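# Place phone on comic book and laptop on stand

## Task

Put the phone flat on the comic book so that all of it rests on the book. Put the closed laptop on the laptop stand, top side facing up, with one long edge resting against the stand's lips. At the end, neither gripper may be touching the phone or the laptop.

## Robot and tools

Robot: two arms, left_arm and right_arm, each ending in a two-finger parallel gripper. The fingers point along the gripper's own +z axis and close along its y axis. The reported hand point sits between the finger pads, about 1 cm short of the tips. Calibrated bases in the scene frame: left_arm at (+0.031, +0.243, 0) m, quat_wxyz (+1.000, 0, 0, +0.014); right_arm at (-0.029, -0.309, 0) m, quat_wxyz (+1.000, 0, 0, +0.003). A camera stand is fixed to the floor behind the arms. Two head cameras, cam_head_left and cam_head_right, each give 896x504 images.

Frame: everything uses the scene frame. Its origin is at table-top height, halfway between the two nominal bases. +z is up, +x reaches out over the table, and +y is toward left_arm. Arm names do not match image sides. Printed hand positions and orientations can be wrong by a few centimetres, more at long reach.

Row layout, shared by execute_actions and move: one flat list of 14 numbers covering both arms, each in [-1, 1]. Numbers 1-7 are left_arm: dx, dy, dz, rx, ry, rz, opening. Numbers 8-14 are right_arm in the same order. dx, dy, dz are an offset along the scene axes, and 1.0 equals 0.6 m. rx, ry, rz form one rotation vector, with 1.0 equal to 180 degrees, turning about the Hand target's position. The offset is measured from that arm's Hand target at the moment the action or move begins, not from the previous row. Sending the same offset twice therefore moves the arm twice. A translation longer than 1.0 may be scaled down along its direction. All zeros re-requests the current Hand target. The opening is absolute, not an offset: +1 is fully open (0.094 m) and -1 is closed. A 0 in the opening slot is itself a command, so to leave a gripper alone, resend its present opening.

execute_actions(actions, cameras): actions is a list of actions. Each action is a list of up to 15 rows, one per 1/30 s step. If fewer rows are given, the last row is held to fill 15 steps. An empty list returns the state plus images and shows fields that are normally omitted. cameras takes names, ["all"], or []; an unknown name invalidates the call.

move(target, speed, blend, opening_speed, grip_force, blocking, cameras): drives each gripper in a straight line toward the offset given in target. target is one 14-number row, or up to 15 rows; every row counts from the same starting Hand targets. The whole move is capped at 10 s. speed is in m/s, from 0.002 to 4.3, default 0.25, and rotation is capped at twice that in rad/s. Give one value, or one per target. blend is in metres and rounds corners of a multi-row path; 0 means stop at each target. opening_speed is how fast the commanded opening changes on the -1..+1 scale per second, at least 0.2. grip_force is the force per finger pad in newtons, 10 to 50, one value or one per arm. It stays in effect until changed, and lower forces close more slowly. With blocking=false the call returns after about 0.5 s while the move keeps running. Paths make no attempt to avoid obstacles or the other arm. The grippers lag and overshoot, more so at speed. Never route a path close to an arm's own base; go around it.

wait(seconds 0-10, cameras) lets time pass while a move continues. stop(cameras) brakes a running move. zoom_image(camera, region[x0,y0,x1,y1]) enlarges part of the newest image from a head camera; the region is in pixels and at most 504 by 504. finished_scene(scene) ends the current scene and takes that scene's number. Call it only once the goal holds steadily.

Results: end_effector_position (m) and end_effector_quat_wxyz are in the scene frame. Hand target is the last commanded pose after orientation clipping; the next offsets count from it. The controller clips commanded orientation to within 40 degrees of the measured one. A gripper often stops a few cm short of target because of friction or weight, and waiting does not fix that; resend, or add the missing distance. The move: line gives the outcome: done (within 10 mm and 2 degrees), off_target, moving, held, or fault. It also lists limits: paced means the pose was clipped, held means a check withheld steps. Neither done nor off_target tells you about contact. grip_measured is the measured opening on the command scale. With nothing held it reads up to about 2.5 mm wide. Squeezing a hard part makes it read a little under the part's true width. grip_effort_nm is the gripper motor effort (negative means closing) and can look like a grasp even when empty. Joint velocities reading within noise means the arm is still. Joint torques include the arm's own weight, and torques 3 and 4 wrap at ±28 N m. Joint limits (rad): waist ±2.880, shoulder 0 to 3.142, elbow 0 to 3.019, wrist pitch -1.693 to 1.571, wrist yaw ±1.571, wrist roll ±2.094.

Cautions: a blocked arm keeps pushing. To release it, command a target back beyond where the gripper is. Faster moves, and targets set deeper past a contact, strike harder. Avoid any contact or squeeze between the two arms, including one gripper closing on the other's fingers; this can fail the scene. Do not drop objects, let go of moving ones, slam, or hit fixed or heavy items. Anything that ends up off the table is a failure. Loose objects may occasionally be nudged by outside pushes. Motors heat up when holding loads, when stretched out, or when pushing at an unreachable pose. MOTOR HOT appears at 85 °C, and at 100 °C the arm goes limp for 30-60 s. The scene keeps running while you deliberate: the robot holds its last command and any running move continues.

Each tool is called after "Request:" by a JSON object that holds its "api" and its "payload", one argument or row to a line.

## Session

Request:
{"api": "execute_actions", "payload": {
  "actions": []
}}

Scene clock: 0.00 s.
left_arm: end_effector_position=(+0.4918, +0.7722, +0.2721) grip_measured=+1.000 grip_effort_nm=n/a end_effector_quat_wxyz=(+0.538, +0.343, +0.763, +0.102) | right_arm: end_effector_position=(+0.0818, -0.5453, +0.1553) grip_measured=+1.000 grip_effort_nm=n/a end_effector_quat_wxyz=(-0.017, +0.931, +0.365, +0.017)
Joint positions: left_arm=[1.048 1.958 1.826 -0.907 1.087 1.594 0.094] | right_arm=[-1.159 1.066 0.823 -1.361 -0.035 1.239 0.094]
Joint velocities: within noise
Joint torques (N m): no reading
Motor temperatures (°C): left_arm=[23 25 27 24 28 25 28] | right_arm=[27 30 27 25 24 24 25]
Heat: left arm: hottest wrist yaw 28 °C; right arm: hottest shoulder 30 °C.
Hand target: left_arm +0.4940, +0.7762, +0.2939; +0.539, +0.352, +0.755, +0.121 | right_arm +0.0850, -0.5526, +0.1636; -0.006, +0.931, +0.366, +0.017
Tool commands: left_gripper/opening=+1.0 right_gripper/opening=+1.0

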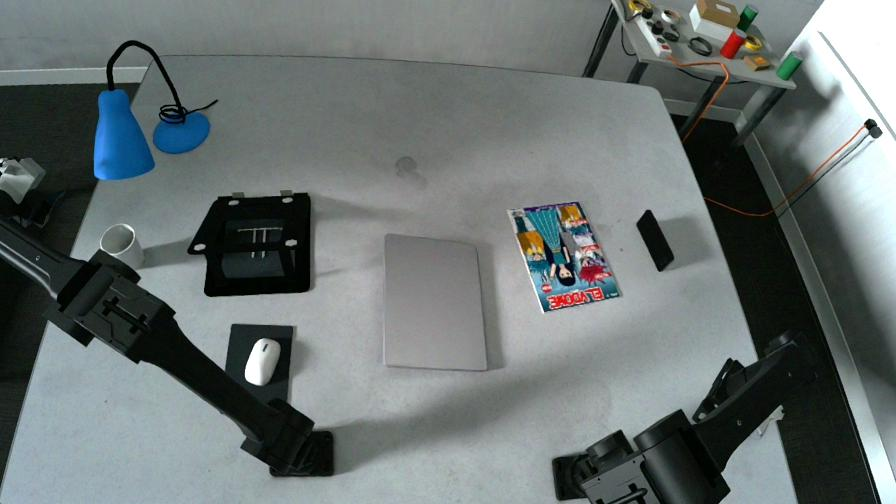

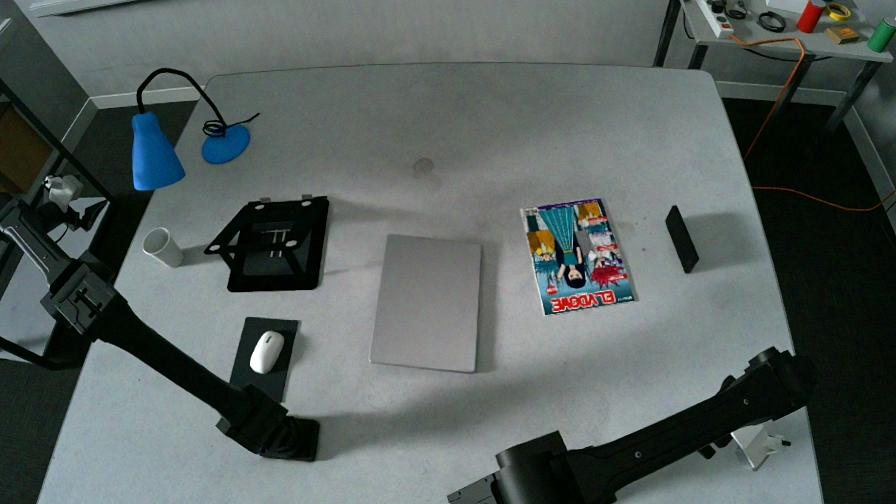

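Request:
{"api": "zoom_image", "payload": {
  "camera": "cam_head_left",
  "region": [160, 160, 340, 310]
}}

Request:
{"api": "zoom_image", "payload": {
  "camera": "cam_head_right",
  "region": [180, 160, 360, 310]
}}

Request:
{"api": "zoom_image", "payload": {
  "camera": "cam_head_left",
  "region": [490, 180, 720, 330]
}}

Request:
{"api": "zoom_image", "payload": {
  "camera": "cam_head_right",
  "region": [500, 180, 730, 330]
}}

Request:
{"api": "zoom_image", "payload": {
  "camera": "cam_head_left",
  "region": [360, 210, 520, 390]
}}

Request:
{"api": "zoom_image", "payload": {
  "camera": "cam_head_right",
  "region": [350, 210, 510, 390]
}}

Scaled by 2.800.

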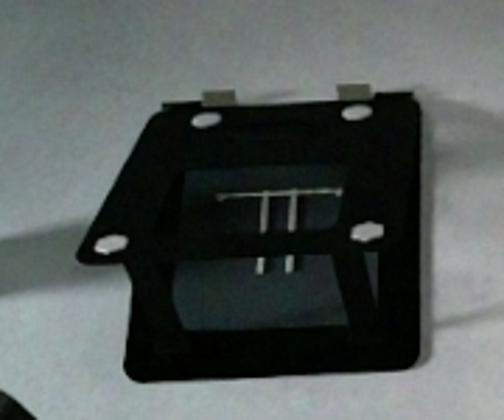

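Scaled by 2.800.

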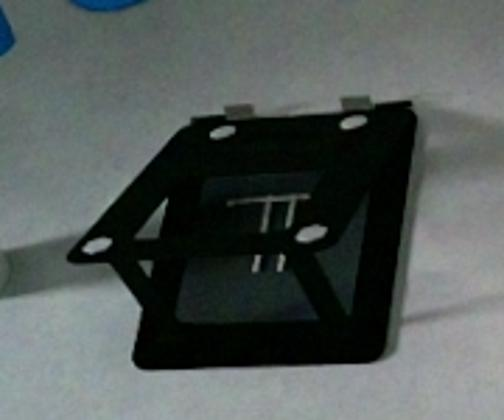

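Scaled by 2.191.

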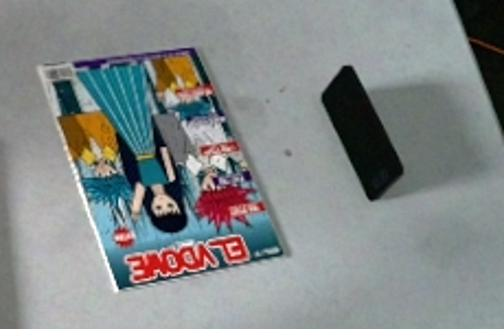

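Scaled by 2.191.

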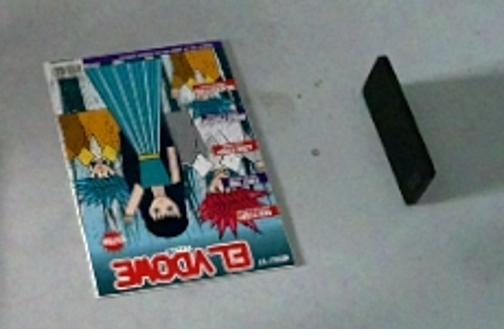

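Scaled by 2.800.

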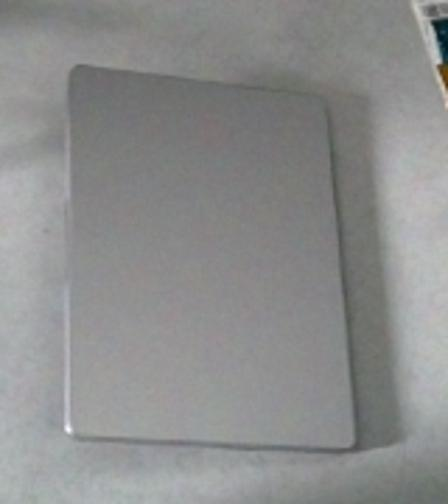

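Scaled by 2.800.

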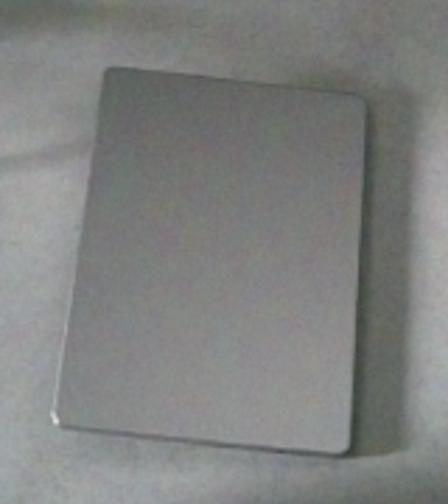

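Request:
{"api": "move", "payload": {
  "target": [0,0,0,0,0,0,1,0.66,-0.08,0.09,0,0,-0.208,1],
  "cameras": ["all"]
}}

Scene clock: 58.93 s.
left_arm: end_effector_position=(+0.4918, +0.7722, +0.2721) grip_measured=+1.000 grip_effort_nm=0.03 end_effector_quat_wxyz=(+0.538, +0.343, +0.763, +0.102) | right_arm: end_effector_position=(+0.4642, -0.5954, +0.2102) grip_measured=+1.000 grip_effort_nm=-0.01 end_effector_quat_wxyz=(-0.055, +0.967, +0.244, +0.052)
Joint positions: left_arm=[1.048 1.958 1.826 -0.907 1.087 1.594 0.094] | right_arm=[-0.576 1.847 1.794 -1.527 -0.15 2.075 0.094]
Joint torques (N m): left_arm=[-1.67 -23.41 13.68 1.16 0.48 0.01] | right_arm=[0.97 -18.37 12.72 -0.27 -0.08 0.22]
Motor temperatures (°C): left_arm=[23 31 32 24 28 24 27] | right_arm=[27 30 36 25 24 24 25]
Heat: left arm: hottest elbow 32 °C; right arm: hottest elbow 36 °C.
Hand target: left_arm +0.4940, +0.7762, +0.2939; +0.539, +0.352, +0.755, +0.121 | right_arm +0.4809, -0.6008, +0.2175; +0.000, +0.999, +0.047, +0.018
Off the commanded pose: left_arm 0.022 m, 3 deg | right_arm 0.019 m, 24 deg.
joint sent to its limit (right arm) — joint 6 (wrist roll), upper limit. The joint targets are off in orientation, not in position.
move: off_target (left_arm, right_arm)

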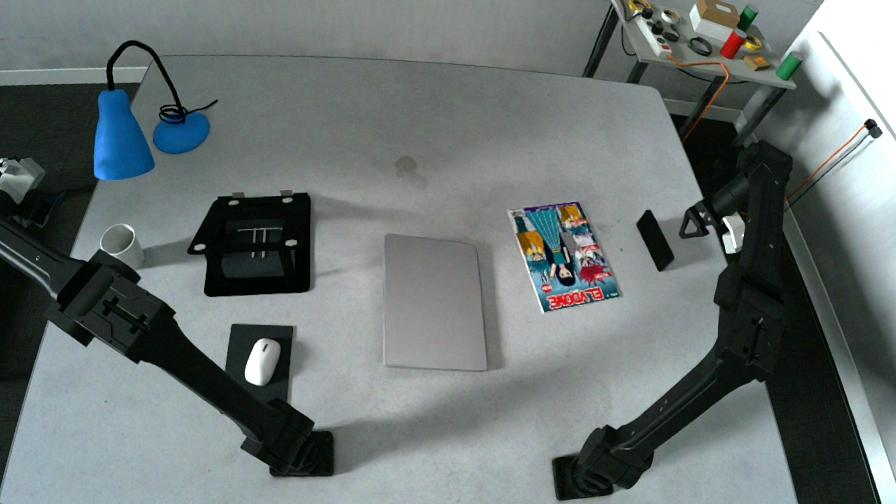

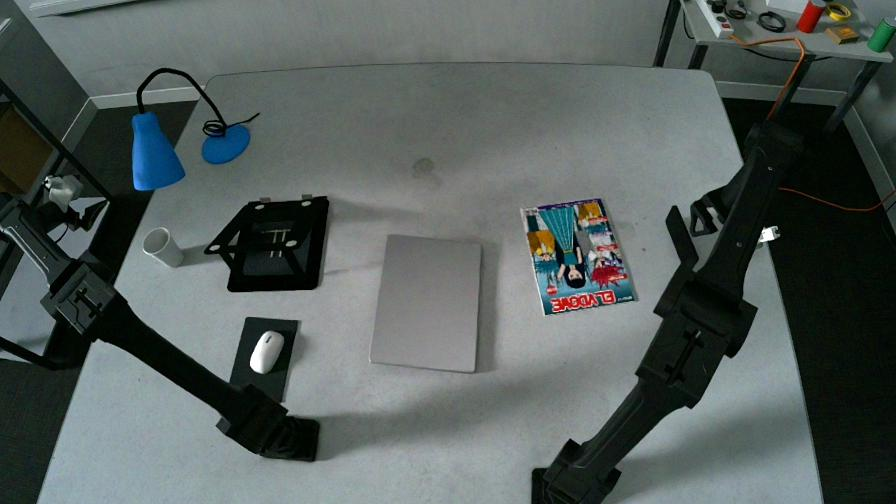

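Request:
{"api": "move", "payload": {
  "target": [
    [0,0,0,0,0,0,1,0,0,0,0,0,0.5,1],
    [0,0,0,0,0,0,1,0.06,0,-0.08,0,0,0.98,1]
  ],
  "cameras": ["all"],
  "blend": [0.03,0]
}}

Scene clock: 70.20 s.
left_arm: end_effector_position=(+0.4918, +0.7722, +0.2721) grip_measured=+1.000 grip_effort_nm=0.03 end_effector_quat_wxyz=(+0.538, +0.343, +0.763, +0.102) | right_arm: end_effector_position=(+0.4948, -0.5966, +0.1662) grip_measured=+1.000 grip_effort_nm=-0.02 end_effector_quat_wxyz=(-0.034, -0.006, +0.999, +0.009)
Joint positions: left_arm=[1.048 1.958 1.826 -0.907 1.087 1.594 0.094] | right_arm=[-0.501 1.977 1.877 -1.538 0.017 -0.508 0.094]
Joint torques (N m): left_arm=[-1.73 -23.12 13.63 1.05 0.53 -0.06] | right_arm=[1.44 -20.66 12.62 0.24 -0.01 0.05]
Heat: left arm: hottest shoulder 32 °C; right arm: hottest elbow 38 °C.
Hand target: left_arm +0.4940, +0.7762, +0.2939; +0.539, +0.352, +0.755, +0.121 | right_arm +0.5171, -0.6007, +0.1696; -0.018, -0.016, +1.000, +0.000
Off the commanded pose: left_arm 0.022 m, 3 deg | right_arm 0.023 m, 2 deg.
move: off_target (left_arm, right_arm)

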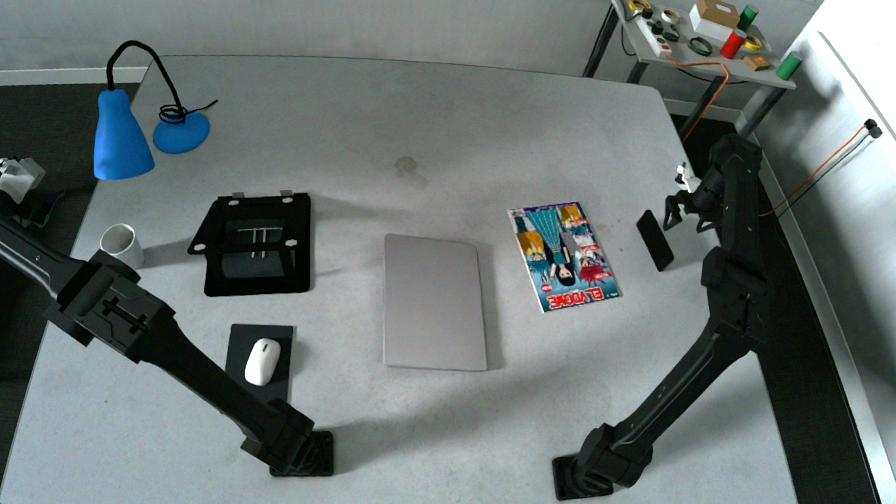

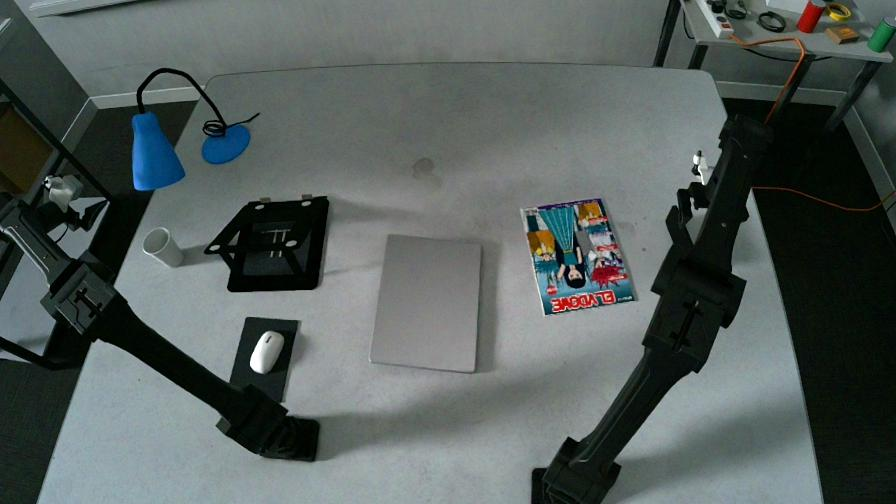

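Request:
{"api": "zoom_image", "payload": {
  "camera": "cam_head_left",
  "region": [620, 160, 740, 290]
}}

Request:
{"api": "zoom_image", "payload": {
  "camera": "cam_head_right",
  "region": [640, 160, 760, 290]
}}

Scaled by 3.877.

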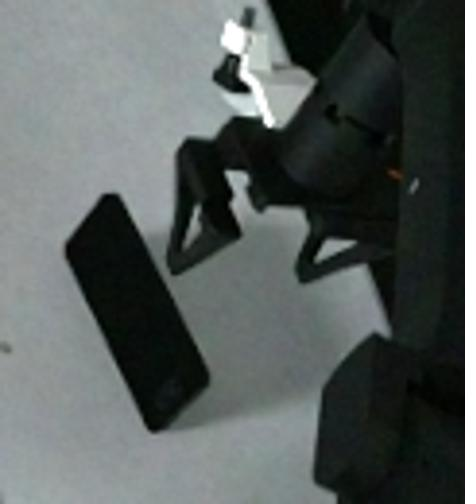

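Scaled by 3.877.

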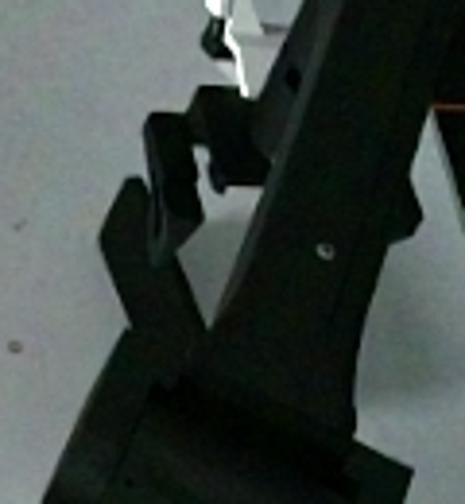

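Request:
{"api": "move", "payload": {
  "target": [0,0,0,0,0,0,1,-0.362,0.25,-0.183,0,0,0,-0.9],
  "cameras": ["all"]
}}

Request:
{"api": "zoom_image", "payload": {
  "camera": "cam_head_left",
  "region": [540, 260, 700, 400]
}}

Request:
{"api": "zoom_image", "payload": {
  "camera": "cam_head_right",
  "region": [540, 260, 700, 400]
}}

Scene clock: 94.03 s.
left_arm: end_effector_position=(+0.4918, +0.7722, +0.2721) grip_measured=+1.000 grip_effort_nm=0.02 end_effector_quat_wxyz=(+0.538, +0.343, +0.763, +0.102) | right_arm: end_effector_position=(+0.3001, -0.4559, +0.0586) grip_measured=-0.899 grip_effort_nm=-0.08 end_effector_quat_wxyz=(-0.024, -0.014, +1.000, +0.003)
Joint positions: left_arm=[1.048 1.958 1.826 -0.907 1.087 1.594 0.094] | right_arm=[-0.416 1.47 0.895 -1.042 0.014 -0.438 0.005]
Joint torques (N m): left_arm=[-1.14 -23.71 13.67 1.25 0.5 -0.03] | right_arm=[1.49 -14.04 5.85 0.42 0 0.24]
Motor temperatures (°C): left_arm=[23 33 33 24 28 24 27] | right_arm=[27 32 42 25 24 23 25]
Heat: left arm: hottest shoulder 33 °C; right arm: hottest elbow 42 °C.
Hand target: left_arm +0.4940, +0.7762, +0.2939; +0.539, +0.352, +0.755, +0.121 | right_arm +0.2998, -0.4507, +0.0598; -0.018, -0.016, +1.000, +0.000
Off the commanded pose: left_arm 0.022 m, 3 deg | right_arm 0.005 m, 1 deg.
move: off_target (left_arm)

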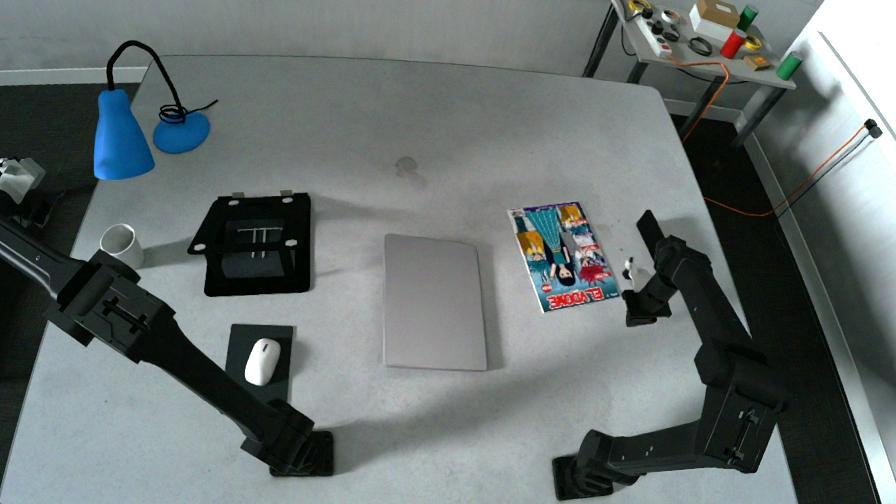

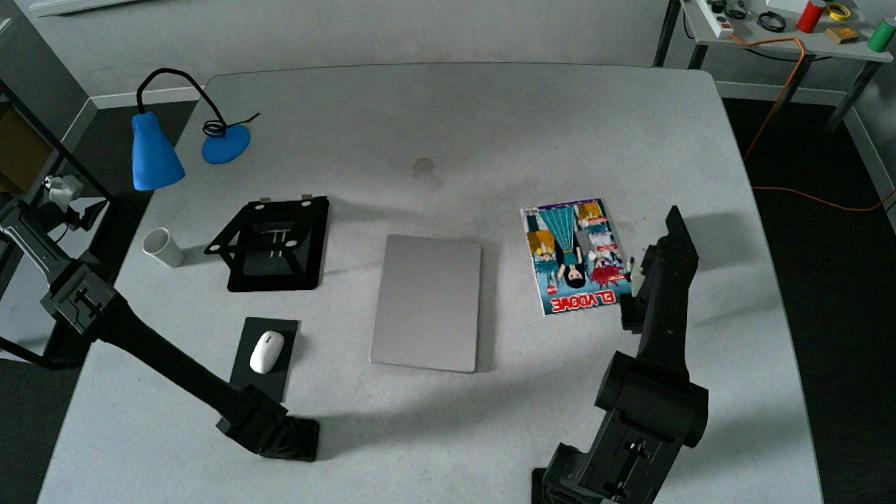

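Scaled by 3.150.

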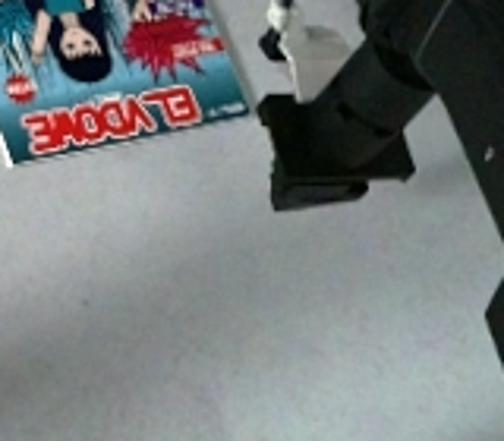

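Scaled by 3.150.

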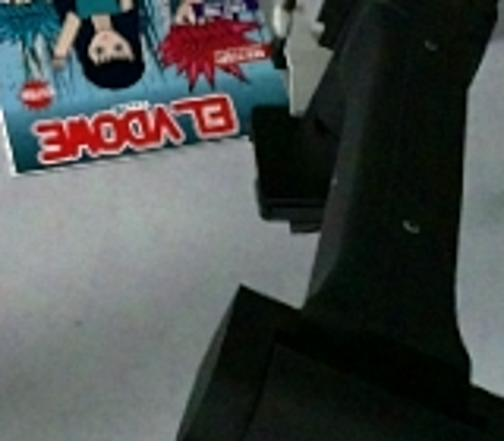

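Request:
{"api": "move", "payload": {
  "target": [0,0,0,0,0,0,1,0.1,-0.19,0.06,0,0,0.056,1],
  "cameras": ["all"]
}}

Request:
{"api": "zoom_image", "payload": {
  "camera": "cam_head_left",
  "region": [600, 180, 760, 320]
}}

Request:
{"api": "zoom_image", "payload": {
  "camera": "cam_head_right",
  "region": [600, 180, 760, 320]
}}

Scene clock: 105.73 s.
left_arm: end_effector_position=(+0.4918, +0.7722, +0.2721) grip_measured=+1.000 grip_effort_nm=0.03 end_effector_quat_wxyz=(+0.538, +0.343, +0.763, +0.102) | right_arm: end_effector_position=(+0.3434, -0.5504, +0.0866) grip_measured=+0.999 grip_effort_nm=0.07 end_effector_quat_wxyz=(-0.028, -0.104, +0.994, +0.005)
Joint positions: left_arm=[1.048 1.958 1.826 -0.907 1.087 1.594 0.094] | right_arm=[-0.568 1.635 1.174 -1.16 0.027 -0.771 0.094]
Joint torques (N m): left_arm=[-1.14 -23.77 13.57 1.1 0.57 -0.01] | right_arm=[-0.03 -14.45 11.58 -0.32 -0.07 0.12]
Heat: left arm: hottest elbow 34 °C; right arm: hottest elbow 39 °C.
Hand target: left_arm +0.4940, +0.7762, +0.2939; +0.539, +0.352, +0.755, +0.121 | right_arm +0.3599, -0.5647, +0.0958; -0.018, -0.104, +0.994, -0.001
Off the commanded pose: left_arm 0.022 m, 3 deg | right_arm 0.024 m, 1 deg.
move: off_target (left_arm, right_arm)

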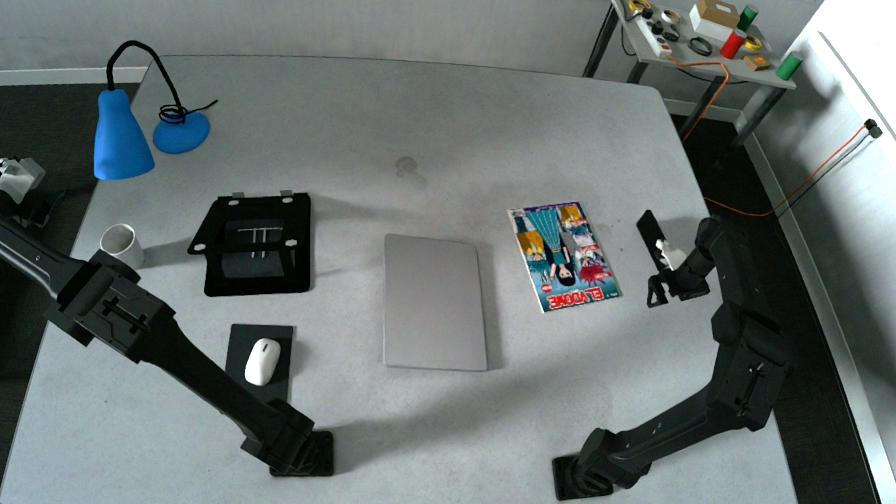

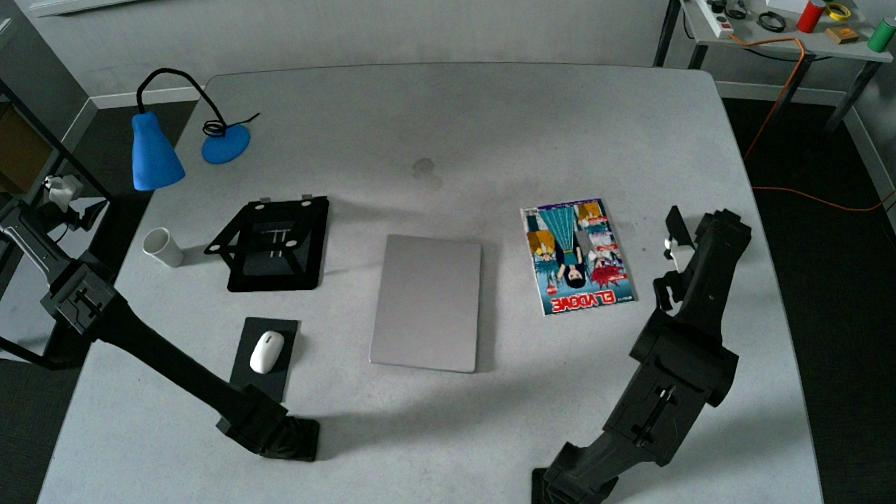

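Scaled by 3.150.

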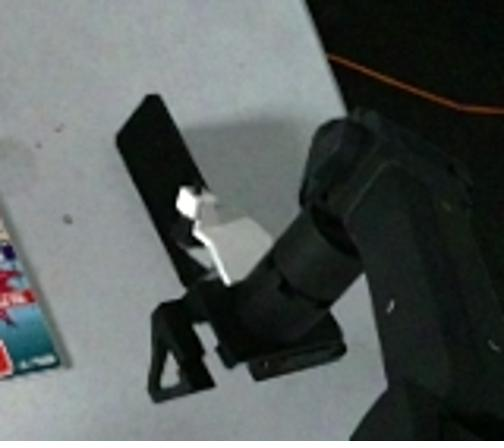

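Scaled by 3.150.

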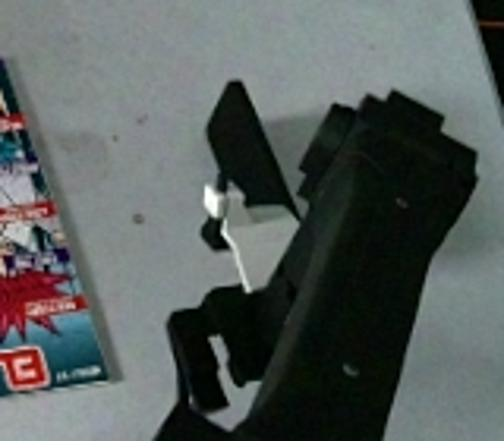

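Request:
{"api": "move", "payload": {
  "target": [
    [0,0,0,0,0,0,1,0,0,0.15,0,0,0,1],
    [0,0,0,0,0,0,1,0.25,0.016,0.1,0,0,0,1]
  ],
  "cameras": ["all"],
  "blend": [0.03,0]
}}

Request:
{"api": "zoom_image", "payload": {
  "camera": "cam_head_left",
  "region": [600, 180, 760, 320]
}}

Request:
{"api": "zoom_image", "payload": {
  "camera": "cam_head_right",
  "region": [600, 180, 760, 320]
}}

Scene clock: 118.10 s.
left_arm: end_effector_position=(+0.4918, +0.7722, +0.2721) grip_measured=+1.000 grip_effort_nm=0.03 end_effector_quat_wxyz=(+0.538, +0.343, +0.763, +0.102) | right_arm: end_effector_position=(+0.4930, -0.5507, +0.1456) grip_measured=+0.999 grip_effort_nm=0.07 end_effector_quat_wxyz=(-0.030, -0.105, +0.994, +0.006)
Joint positions: left_arm=[1.048 1.958 1.826 -0.907 1.087 1.594 0.094] | right_arm=[-0.431 1.916 1.73 -1.442 0.021 -0.637 0.094]
Joint torques (N m): left_arm=[-1.49 -23.94 13.67 1.18 0.53 -0.03] | right_arm=[0.97 -20.48 12.27 -0.27 -0.02 0.23]
Heat: left arm: hottest elbow 34 °C; right arm: hottest elbow 38 °C.
Hand target: left_arm +0.4940, +0.7762, +0.2939; +0.539, +0.352, +0.755, +0.121 | right_arm +0.5099, -0.5551, +0.1557; -0.018, -0.104, +0.994, -0.001
Off the commanded pose: left_arm 0.022 m, 3 deg | right_arm 0.020 m, 2 deg.
move: off_target (left_arm, right_arm)

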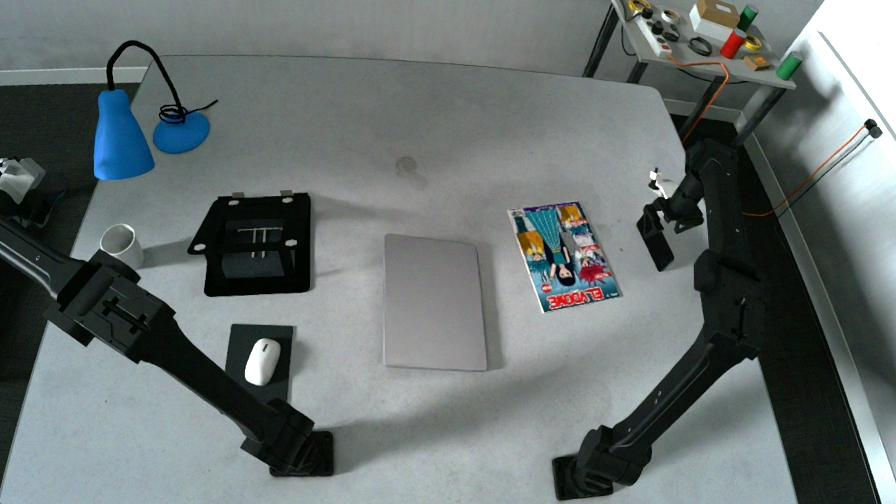

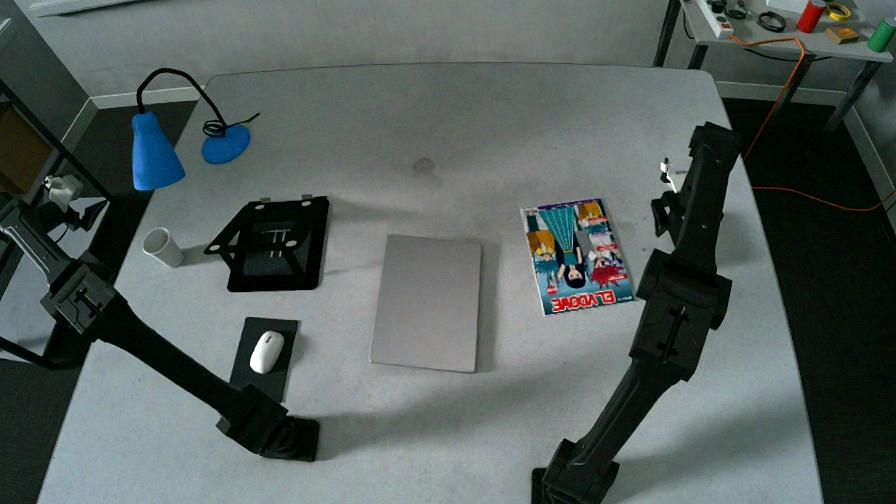

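Scaled by 3.150.

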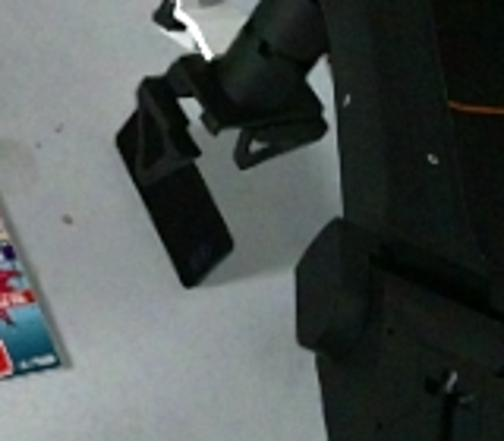

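Scaled by 3.150.

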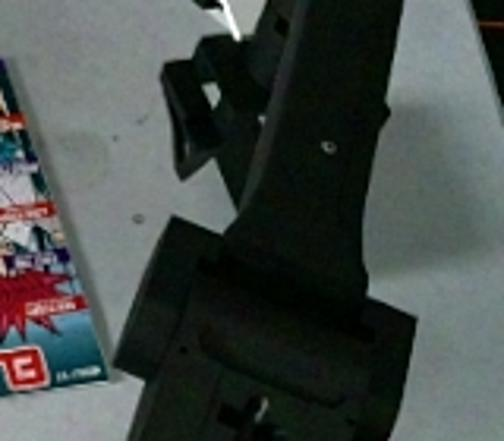

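Request:
{"api": "move", "payload": {
  "target": [
    [0,0,0,0,0,0,1,0.047,-0.033,0,0,0,0,1],
    [0,0,0,0,0,0,1,0.047,-0.033,-0.09,0,0,0,1]
  ],
  "cameras": ["all"],
  "speed": 0.15
}}

Request:
{"api": "zoom_image", "payload": {
  "camera": "cam_head_left",
  "region": [600, 180, 760, 320]
}}

Request:
{"api": "zoom_image", "payload": {
  "camera": "cam_head_right",
  "region": [600, 180, 760, 320]
}}

Scene clock: 124.60 s.
left_arm: end_effector_position=(+0.4918, +0.7722, +0.2721) grip_measured=+1.000 grip_effort_nm=0.03 end_effector_quat_wxyz=(+0.538, +0.343, +0.763, +0.102) | right_arm: end_effector_position=(+0.5397, -0.5719, +0.1218) grip_measured=+0.999 grip_effort_nm=0.07 end_effector_quat_wxyz=(-0.007, -0.105, +0.994, -0.008)
Joint positions: left_arm=[1.048 1.958 1.826 -0.907 1.087 1.594 0.094] | right_arm=[-0.431 2.034 1.852 -1.393 0.021 -0.636 0.094]
Joint torques (N m): left_arm=[-1.38 -23.88 13.65 1.17 0.54 -0.02] | right_arm=[0.15 -21.66 7.49 0.5 -0.02 0.12]
Heat: left arm: hottest elbow 34 °C; right arm: hottest elbow 39 °C.
Hand target: left_arm +0.4940, +0.7762, +0.2939; +0.539, +0.352, +0.755, +0.121 | right_arm +0.5380, -0.5749, +0.1018; -0.018, -0.104, +0.994, -0.001
Off the commanded pose: left_arm 0.022 m, 3 deg | right_arm 0.020 m, 1 deg.
move: off_target (left_arm, right_arm)

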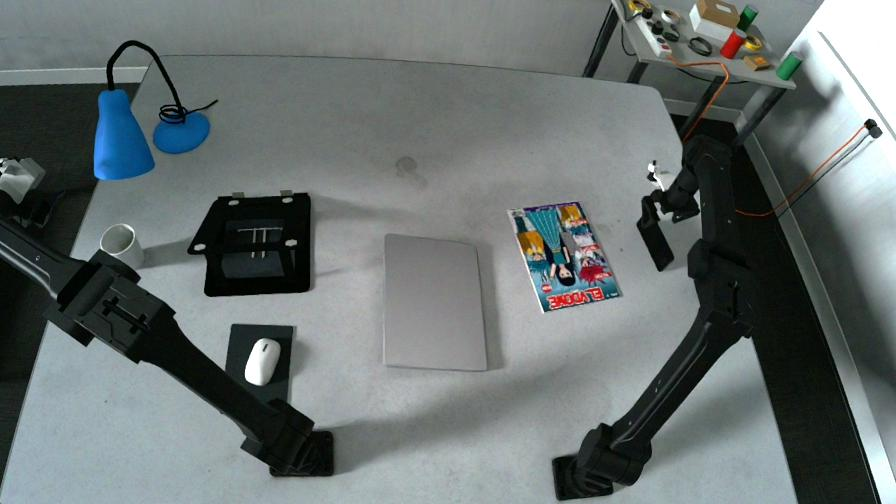

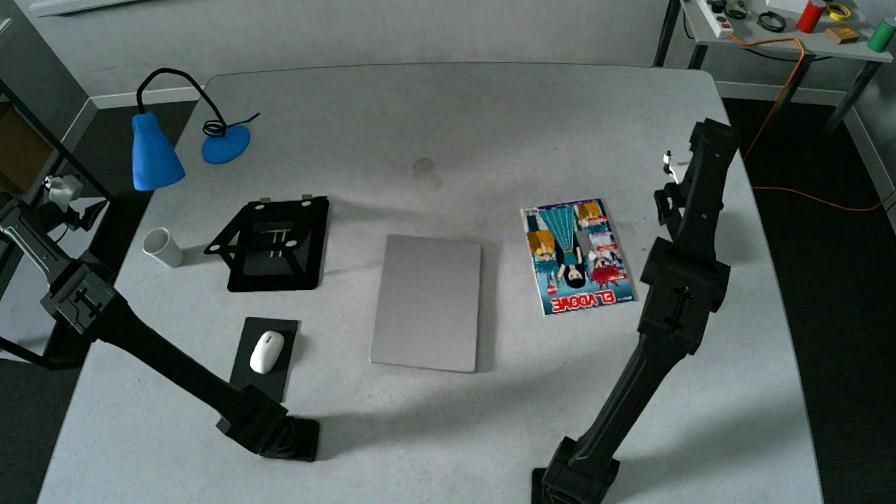

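Scaled by 3.150.

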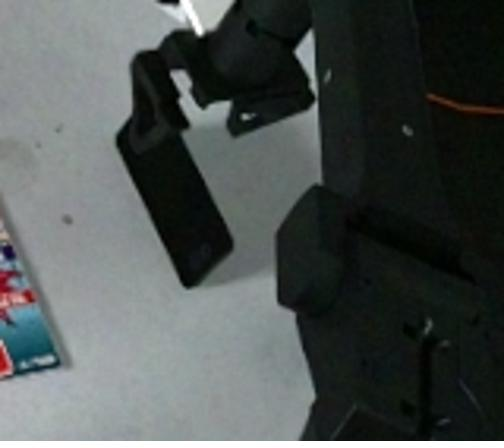

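Scaled by 3.150.

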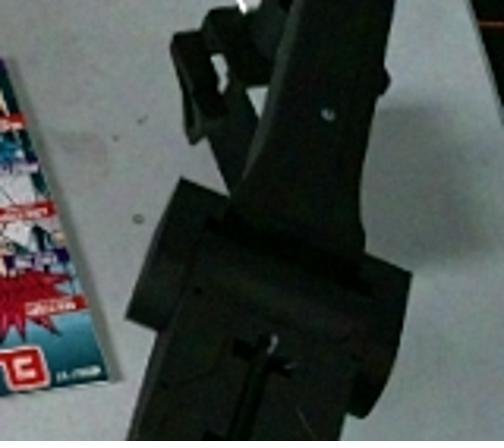

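Request:
{"api": "move", "payload": {
  "target": [
    [0,0,0,0,0,0,1,0,-0.036,0.02,0,0,0,1],
    [0,0,0,0,0,0,1,0,-0.036,-0.07,0,0,0,1]
  ],
  "cameras": ["cam_head_left"],
  "speed": 0.12
}}

Request:
{"api": "zoom_image", "payload": {
  "camera": "cam_head_left",
  "region": [600, 180, 760, 320]
}}

Scene clock: 130.80 s.
left_arm: end_effector_position=(+0.4918, +0.7722, +0.2721) grip_measured=+1.000 grip_effort_nm=0.02 end_effector_quat_wxyz=(+0.538, +0.343, +0.763, +0.102) | right_arm: end_effector_position=(+0.5415, -0.5927, +0.0798) grip_measured=+0.999 grip_effort_nm=0.07 end_effector_quat_wxyz=(-0.008, -0.104, +0.995, -0.008)
Joint positions: left_arm=[1.048 1.958 1.826 -0.907 1.087 1.594 0.094] | right_arm=[-0.46 2.09 1.831 -1.317 0.021 -0.662 0.094]
Joint torques (N m): left_arm=[-1.14 -22.59 13.72 1.18 0.51 0.01] | right_arm=[-0.03 -23 7.38 0.49 0.02 0.09]
Heat: left arm: hottest elbow 34 °C; right arm: hottest elbow 38 °C.
Hand target: left_arm +0.4940, +0.7762, +0.2939; +0.539, +0.352, +0.755, +0.121 | right_arm +0.5381, -0.5964, +0.0597; -0.018, -0.104, +0.994, -0.001
Off the commanded pose: left_arm 0.022 m, 3 deg | right_arm 0.021 m, 1 deg.
move: off_target (left_arm, right_arm)
Images, in order (width x height): cam_head_left 896x504.

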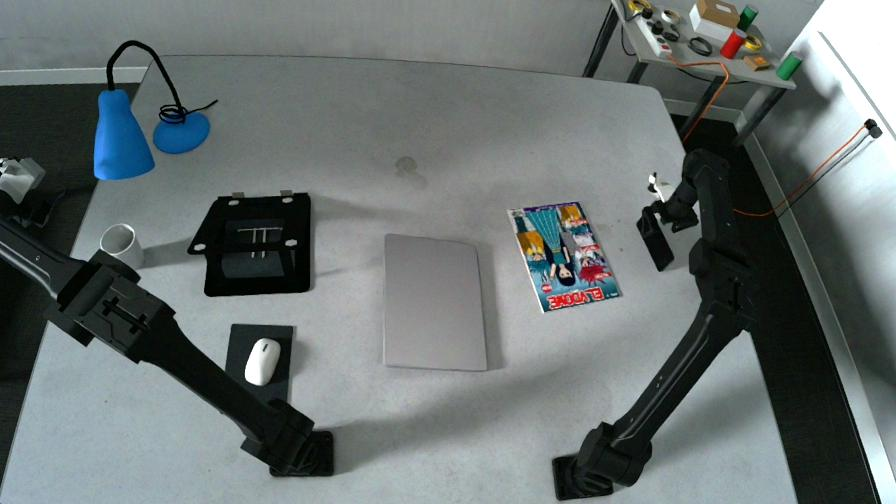

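Scaled by 3.150.

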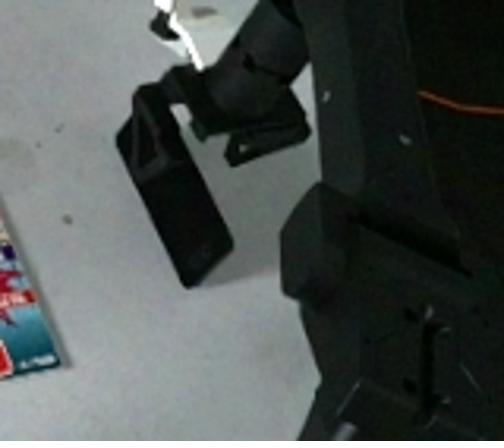

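Request:
{"api": "move", "payload": {
  "target": [
    [0,0,0,0,0,0,1,-0.01,0.022,0,0,0,0,1],
    [0,0,0,0,0,0,1,-0.01,0.022,-0.045,0,0,0,1]
  ],
  "cameras": ["cam_head_left"],
  "speed": 0.1
}}

Request:
{"api": "zoom_image", "payload": {
  "camera": "cam_head_left",
  "region": [600, 180, 760, 320]
}}

Scene clock: 135.97 s.
left_arm: end_effector_position=(+0.4918, +0.7722, +0.2721) grip_measured=+1.000 grip_effort_nm=0.03 end_effector_quat_wxyz=(+0.538, +0.343, +0.763, +0.102) | right_arm: end_effector_position=(+0.5332, -0.5886, +0.0509) grip_measured=+0.999 grip_effort_nm=0.07 end_effector_quat_wxyz=(-0.008, -0.104, +0.995, -0.007)
Joint positions: left_arm=[1.048 1.958 1.826 -0.907 1.087 1.594 0.094] | right_arm=[-0.46 2.09 1.753 -1.239 0.021 -0.662 0.094]
Joint torques (N m): left_arm=[-1.61 -22.77 13.79 1.25 0.52 -0.01] | right_arm=[1.08 -23.3 7.04 0.49 0.01 0.21]
Heat: left arm: hottest elbow 34 °C; right arm: hottest elbow 38 °C.
Hand target: left_arm +0.4940, +0.7762, +0.2939; +0.539, +0.352, +0.755, +0.121 | right_arm +0.5320, -0.5831, +0.0327; -0.018, -0.104, +0.994, -0.001
Off the commanded pose: left_arm 0.022 m, 3 deg | right_arm 0.019 m, 1 deg.
move: off_target (left_arm, right_arm)
Images, in order (width x height): cam_head_left 896x504.

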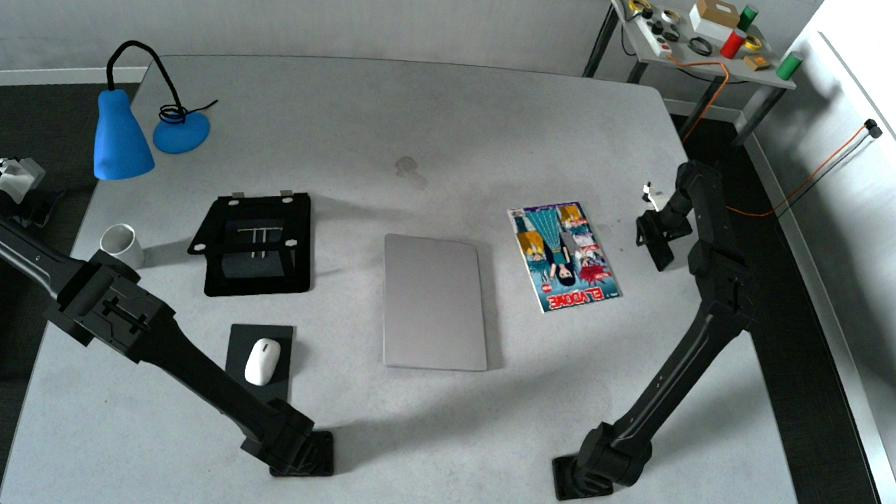

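Scaled by 3.150.

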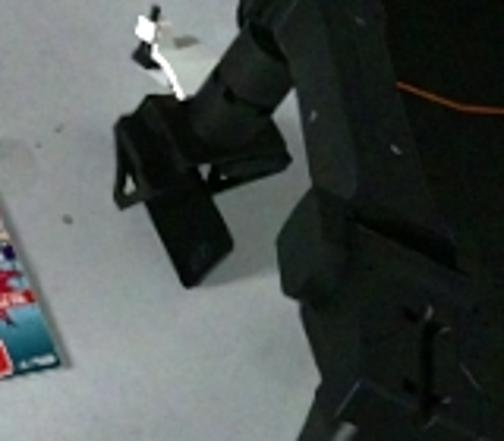

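Request:
{"api": "move", "payload": {
  "target": [0,0,0,0,0,0,1,0,0,0.02,0,0,0,-0.95],
  "opening_speed": 0.6,
  "cameras": ["cam_head_left"]
}}

Request:
{"api": "zoom_image", "payload": {
  "camera": "cam_head_left",
  "region": [600, 180, 760, 320]
}}

Scene clock: 144.73 s.
left_arm: end_effector_position=(+0.4918, +0.7722, +0.2721) grip_measured=+1.000 grip_effort_nm=0.03 end_effector_quat_wxyz=(+0.538, +0.343, +0.763, +0.102) | right_arm: end_effector_position=(+0.5320, -0.5883, +0.0510) grip_measured=-0.840 grip_effort_nm=-1.00 end_effector_quat_wxyz=(-0.011, -0.104, +0.995, -0.006)
Joint positions: left_arm=[1.048 1.958 1.826 -0.907 1.087 1.594 0.094] | right_arm=[-0.46 2.09 1.753 -1.244 0.022 -0.662 0.008]
Joint torques (N m): left_arm=[-1.14 -22.77 13.74 1.13 0.5 0.01] | right_arm=[1.03 -23.59 7.94 -0.23 -0.03 0.21]
Motor temperatures (°C): left_arm=[23 33 34 24 28 24 27] | right_arm=[27 36 37 25 24 23 25]
Heat: left arm: hottest elbow 34 °C; right arm: hottest elbow 37 °C.
Hand target: left_arm +0.4940, +0.7762, +0.2939; +0.539, +0.352, +0.755, +0.121 | right_arm +0.5320, -0.5831, +0.0447; -0.018, -0.104, +0.994, -0.001
Off the commanded pose: left_arm 0.022 m, 3 deg | right_arm 0.008 m, 1 deg.
move: off_target (left_arm)
Images, in order (width x height): cam_head_left 896x504.

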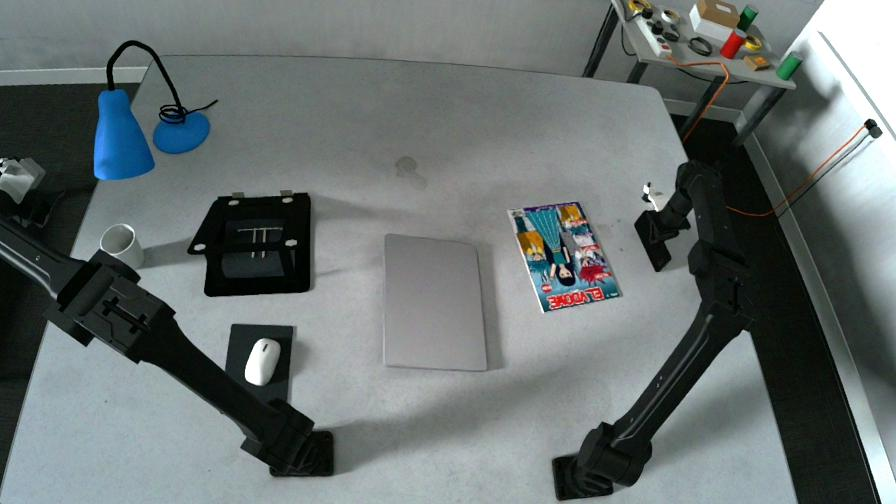

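Scaled by 3.150.

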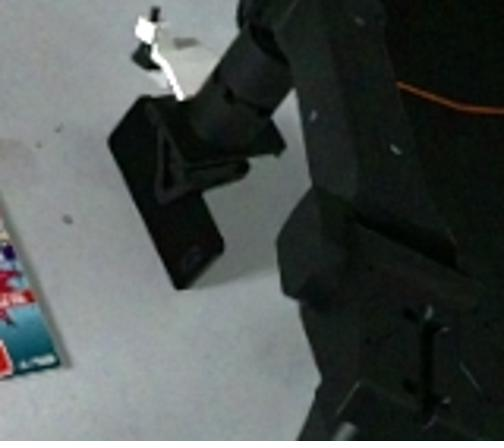

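Request:
{"api": "move", "payload": {
  "target": [
    [0,0,0,0,0,0,1,0,0,0.22,0,0,0,-0.95],
    [0,0,0,0,0,0,1,-0.12,0.32,0.28,0,0,0.4,-0.95]
  ],
  "blend": [0.04,0],
  "cameras": ["all"]
}}

Scene clock: 164.57 s.
left_arm: end_effector_position=(+0.4918, +0.7722, +0.2721) grip_measured=+1.000 grip_effort_nm=0.03 end_effector_quat_wxyz=(+0.538, +0.343, +0.763, +0.102) | right_arm: end_effector_position=(+0.4613, -0.3954, +0.2008) grip_measured=-0.841 grip_effort_nm=-1.04 end_effector_quat_wxyz=(-0.025, -0.663, +0.749, +0.001)
Joint positions: left_arm=[1.048 1.958 1.826 -0.907 1.087 1.594 0.094] | right_arm=[-0.165 1.671 1.535 -1.467 0.036 -1.609 0.007]
Joint torques (N m): left_arm=[-1.26 -23.59 13.64 1.01 0.49 -0.03] | right_arm=[1.2 -20.78 7.62 0.35 -0.01 0.09]
Heat: left arm: hottest elbow 35 °C; right arm: hottest shoulder 38 °C.
Hand target: left_arm +0.4940, +0.7762, +0.2939; +0.539, +0.352, +0.755, +0.121 | right_arm +0.4600, -0.3911, +0.2127; -0.014, -0.669, +0.743, -0.012
Off the commanded pose: left_arm 0.022 m, 3 deg | right_arm 0.013 m, 2 deg.
move: off_target (left_arm, right_arm)

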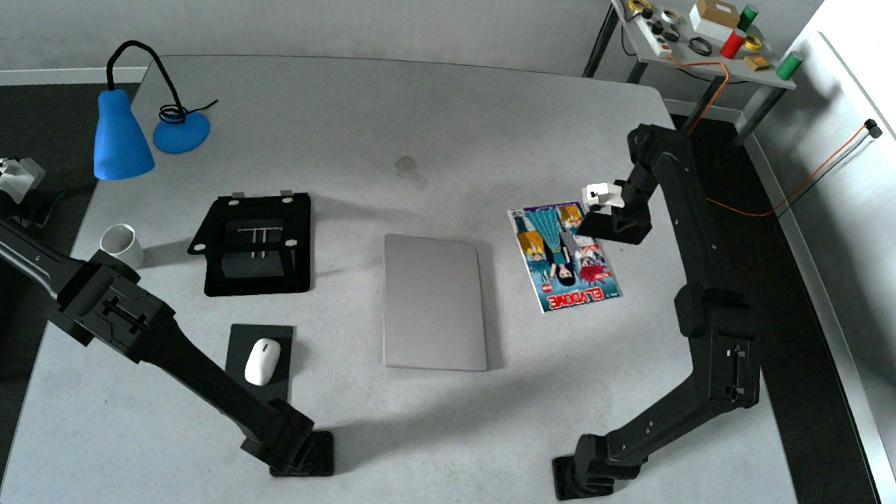

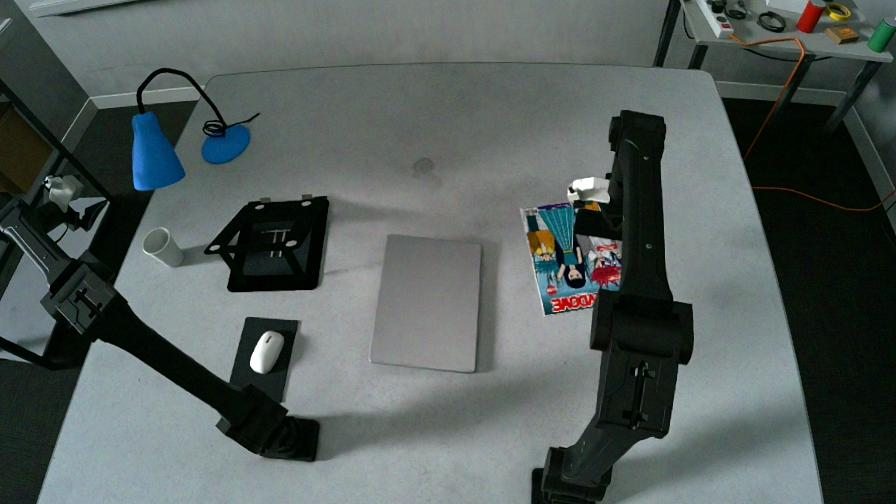

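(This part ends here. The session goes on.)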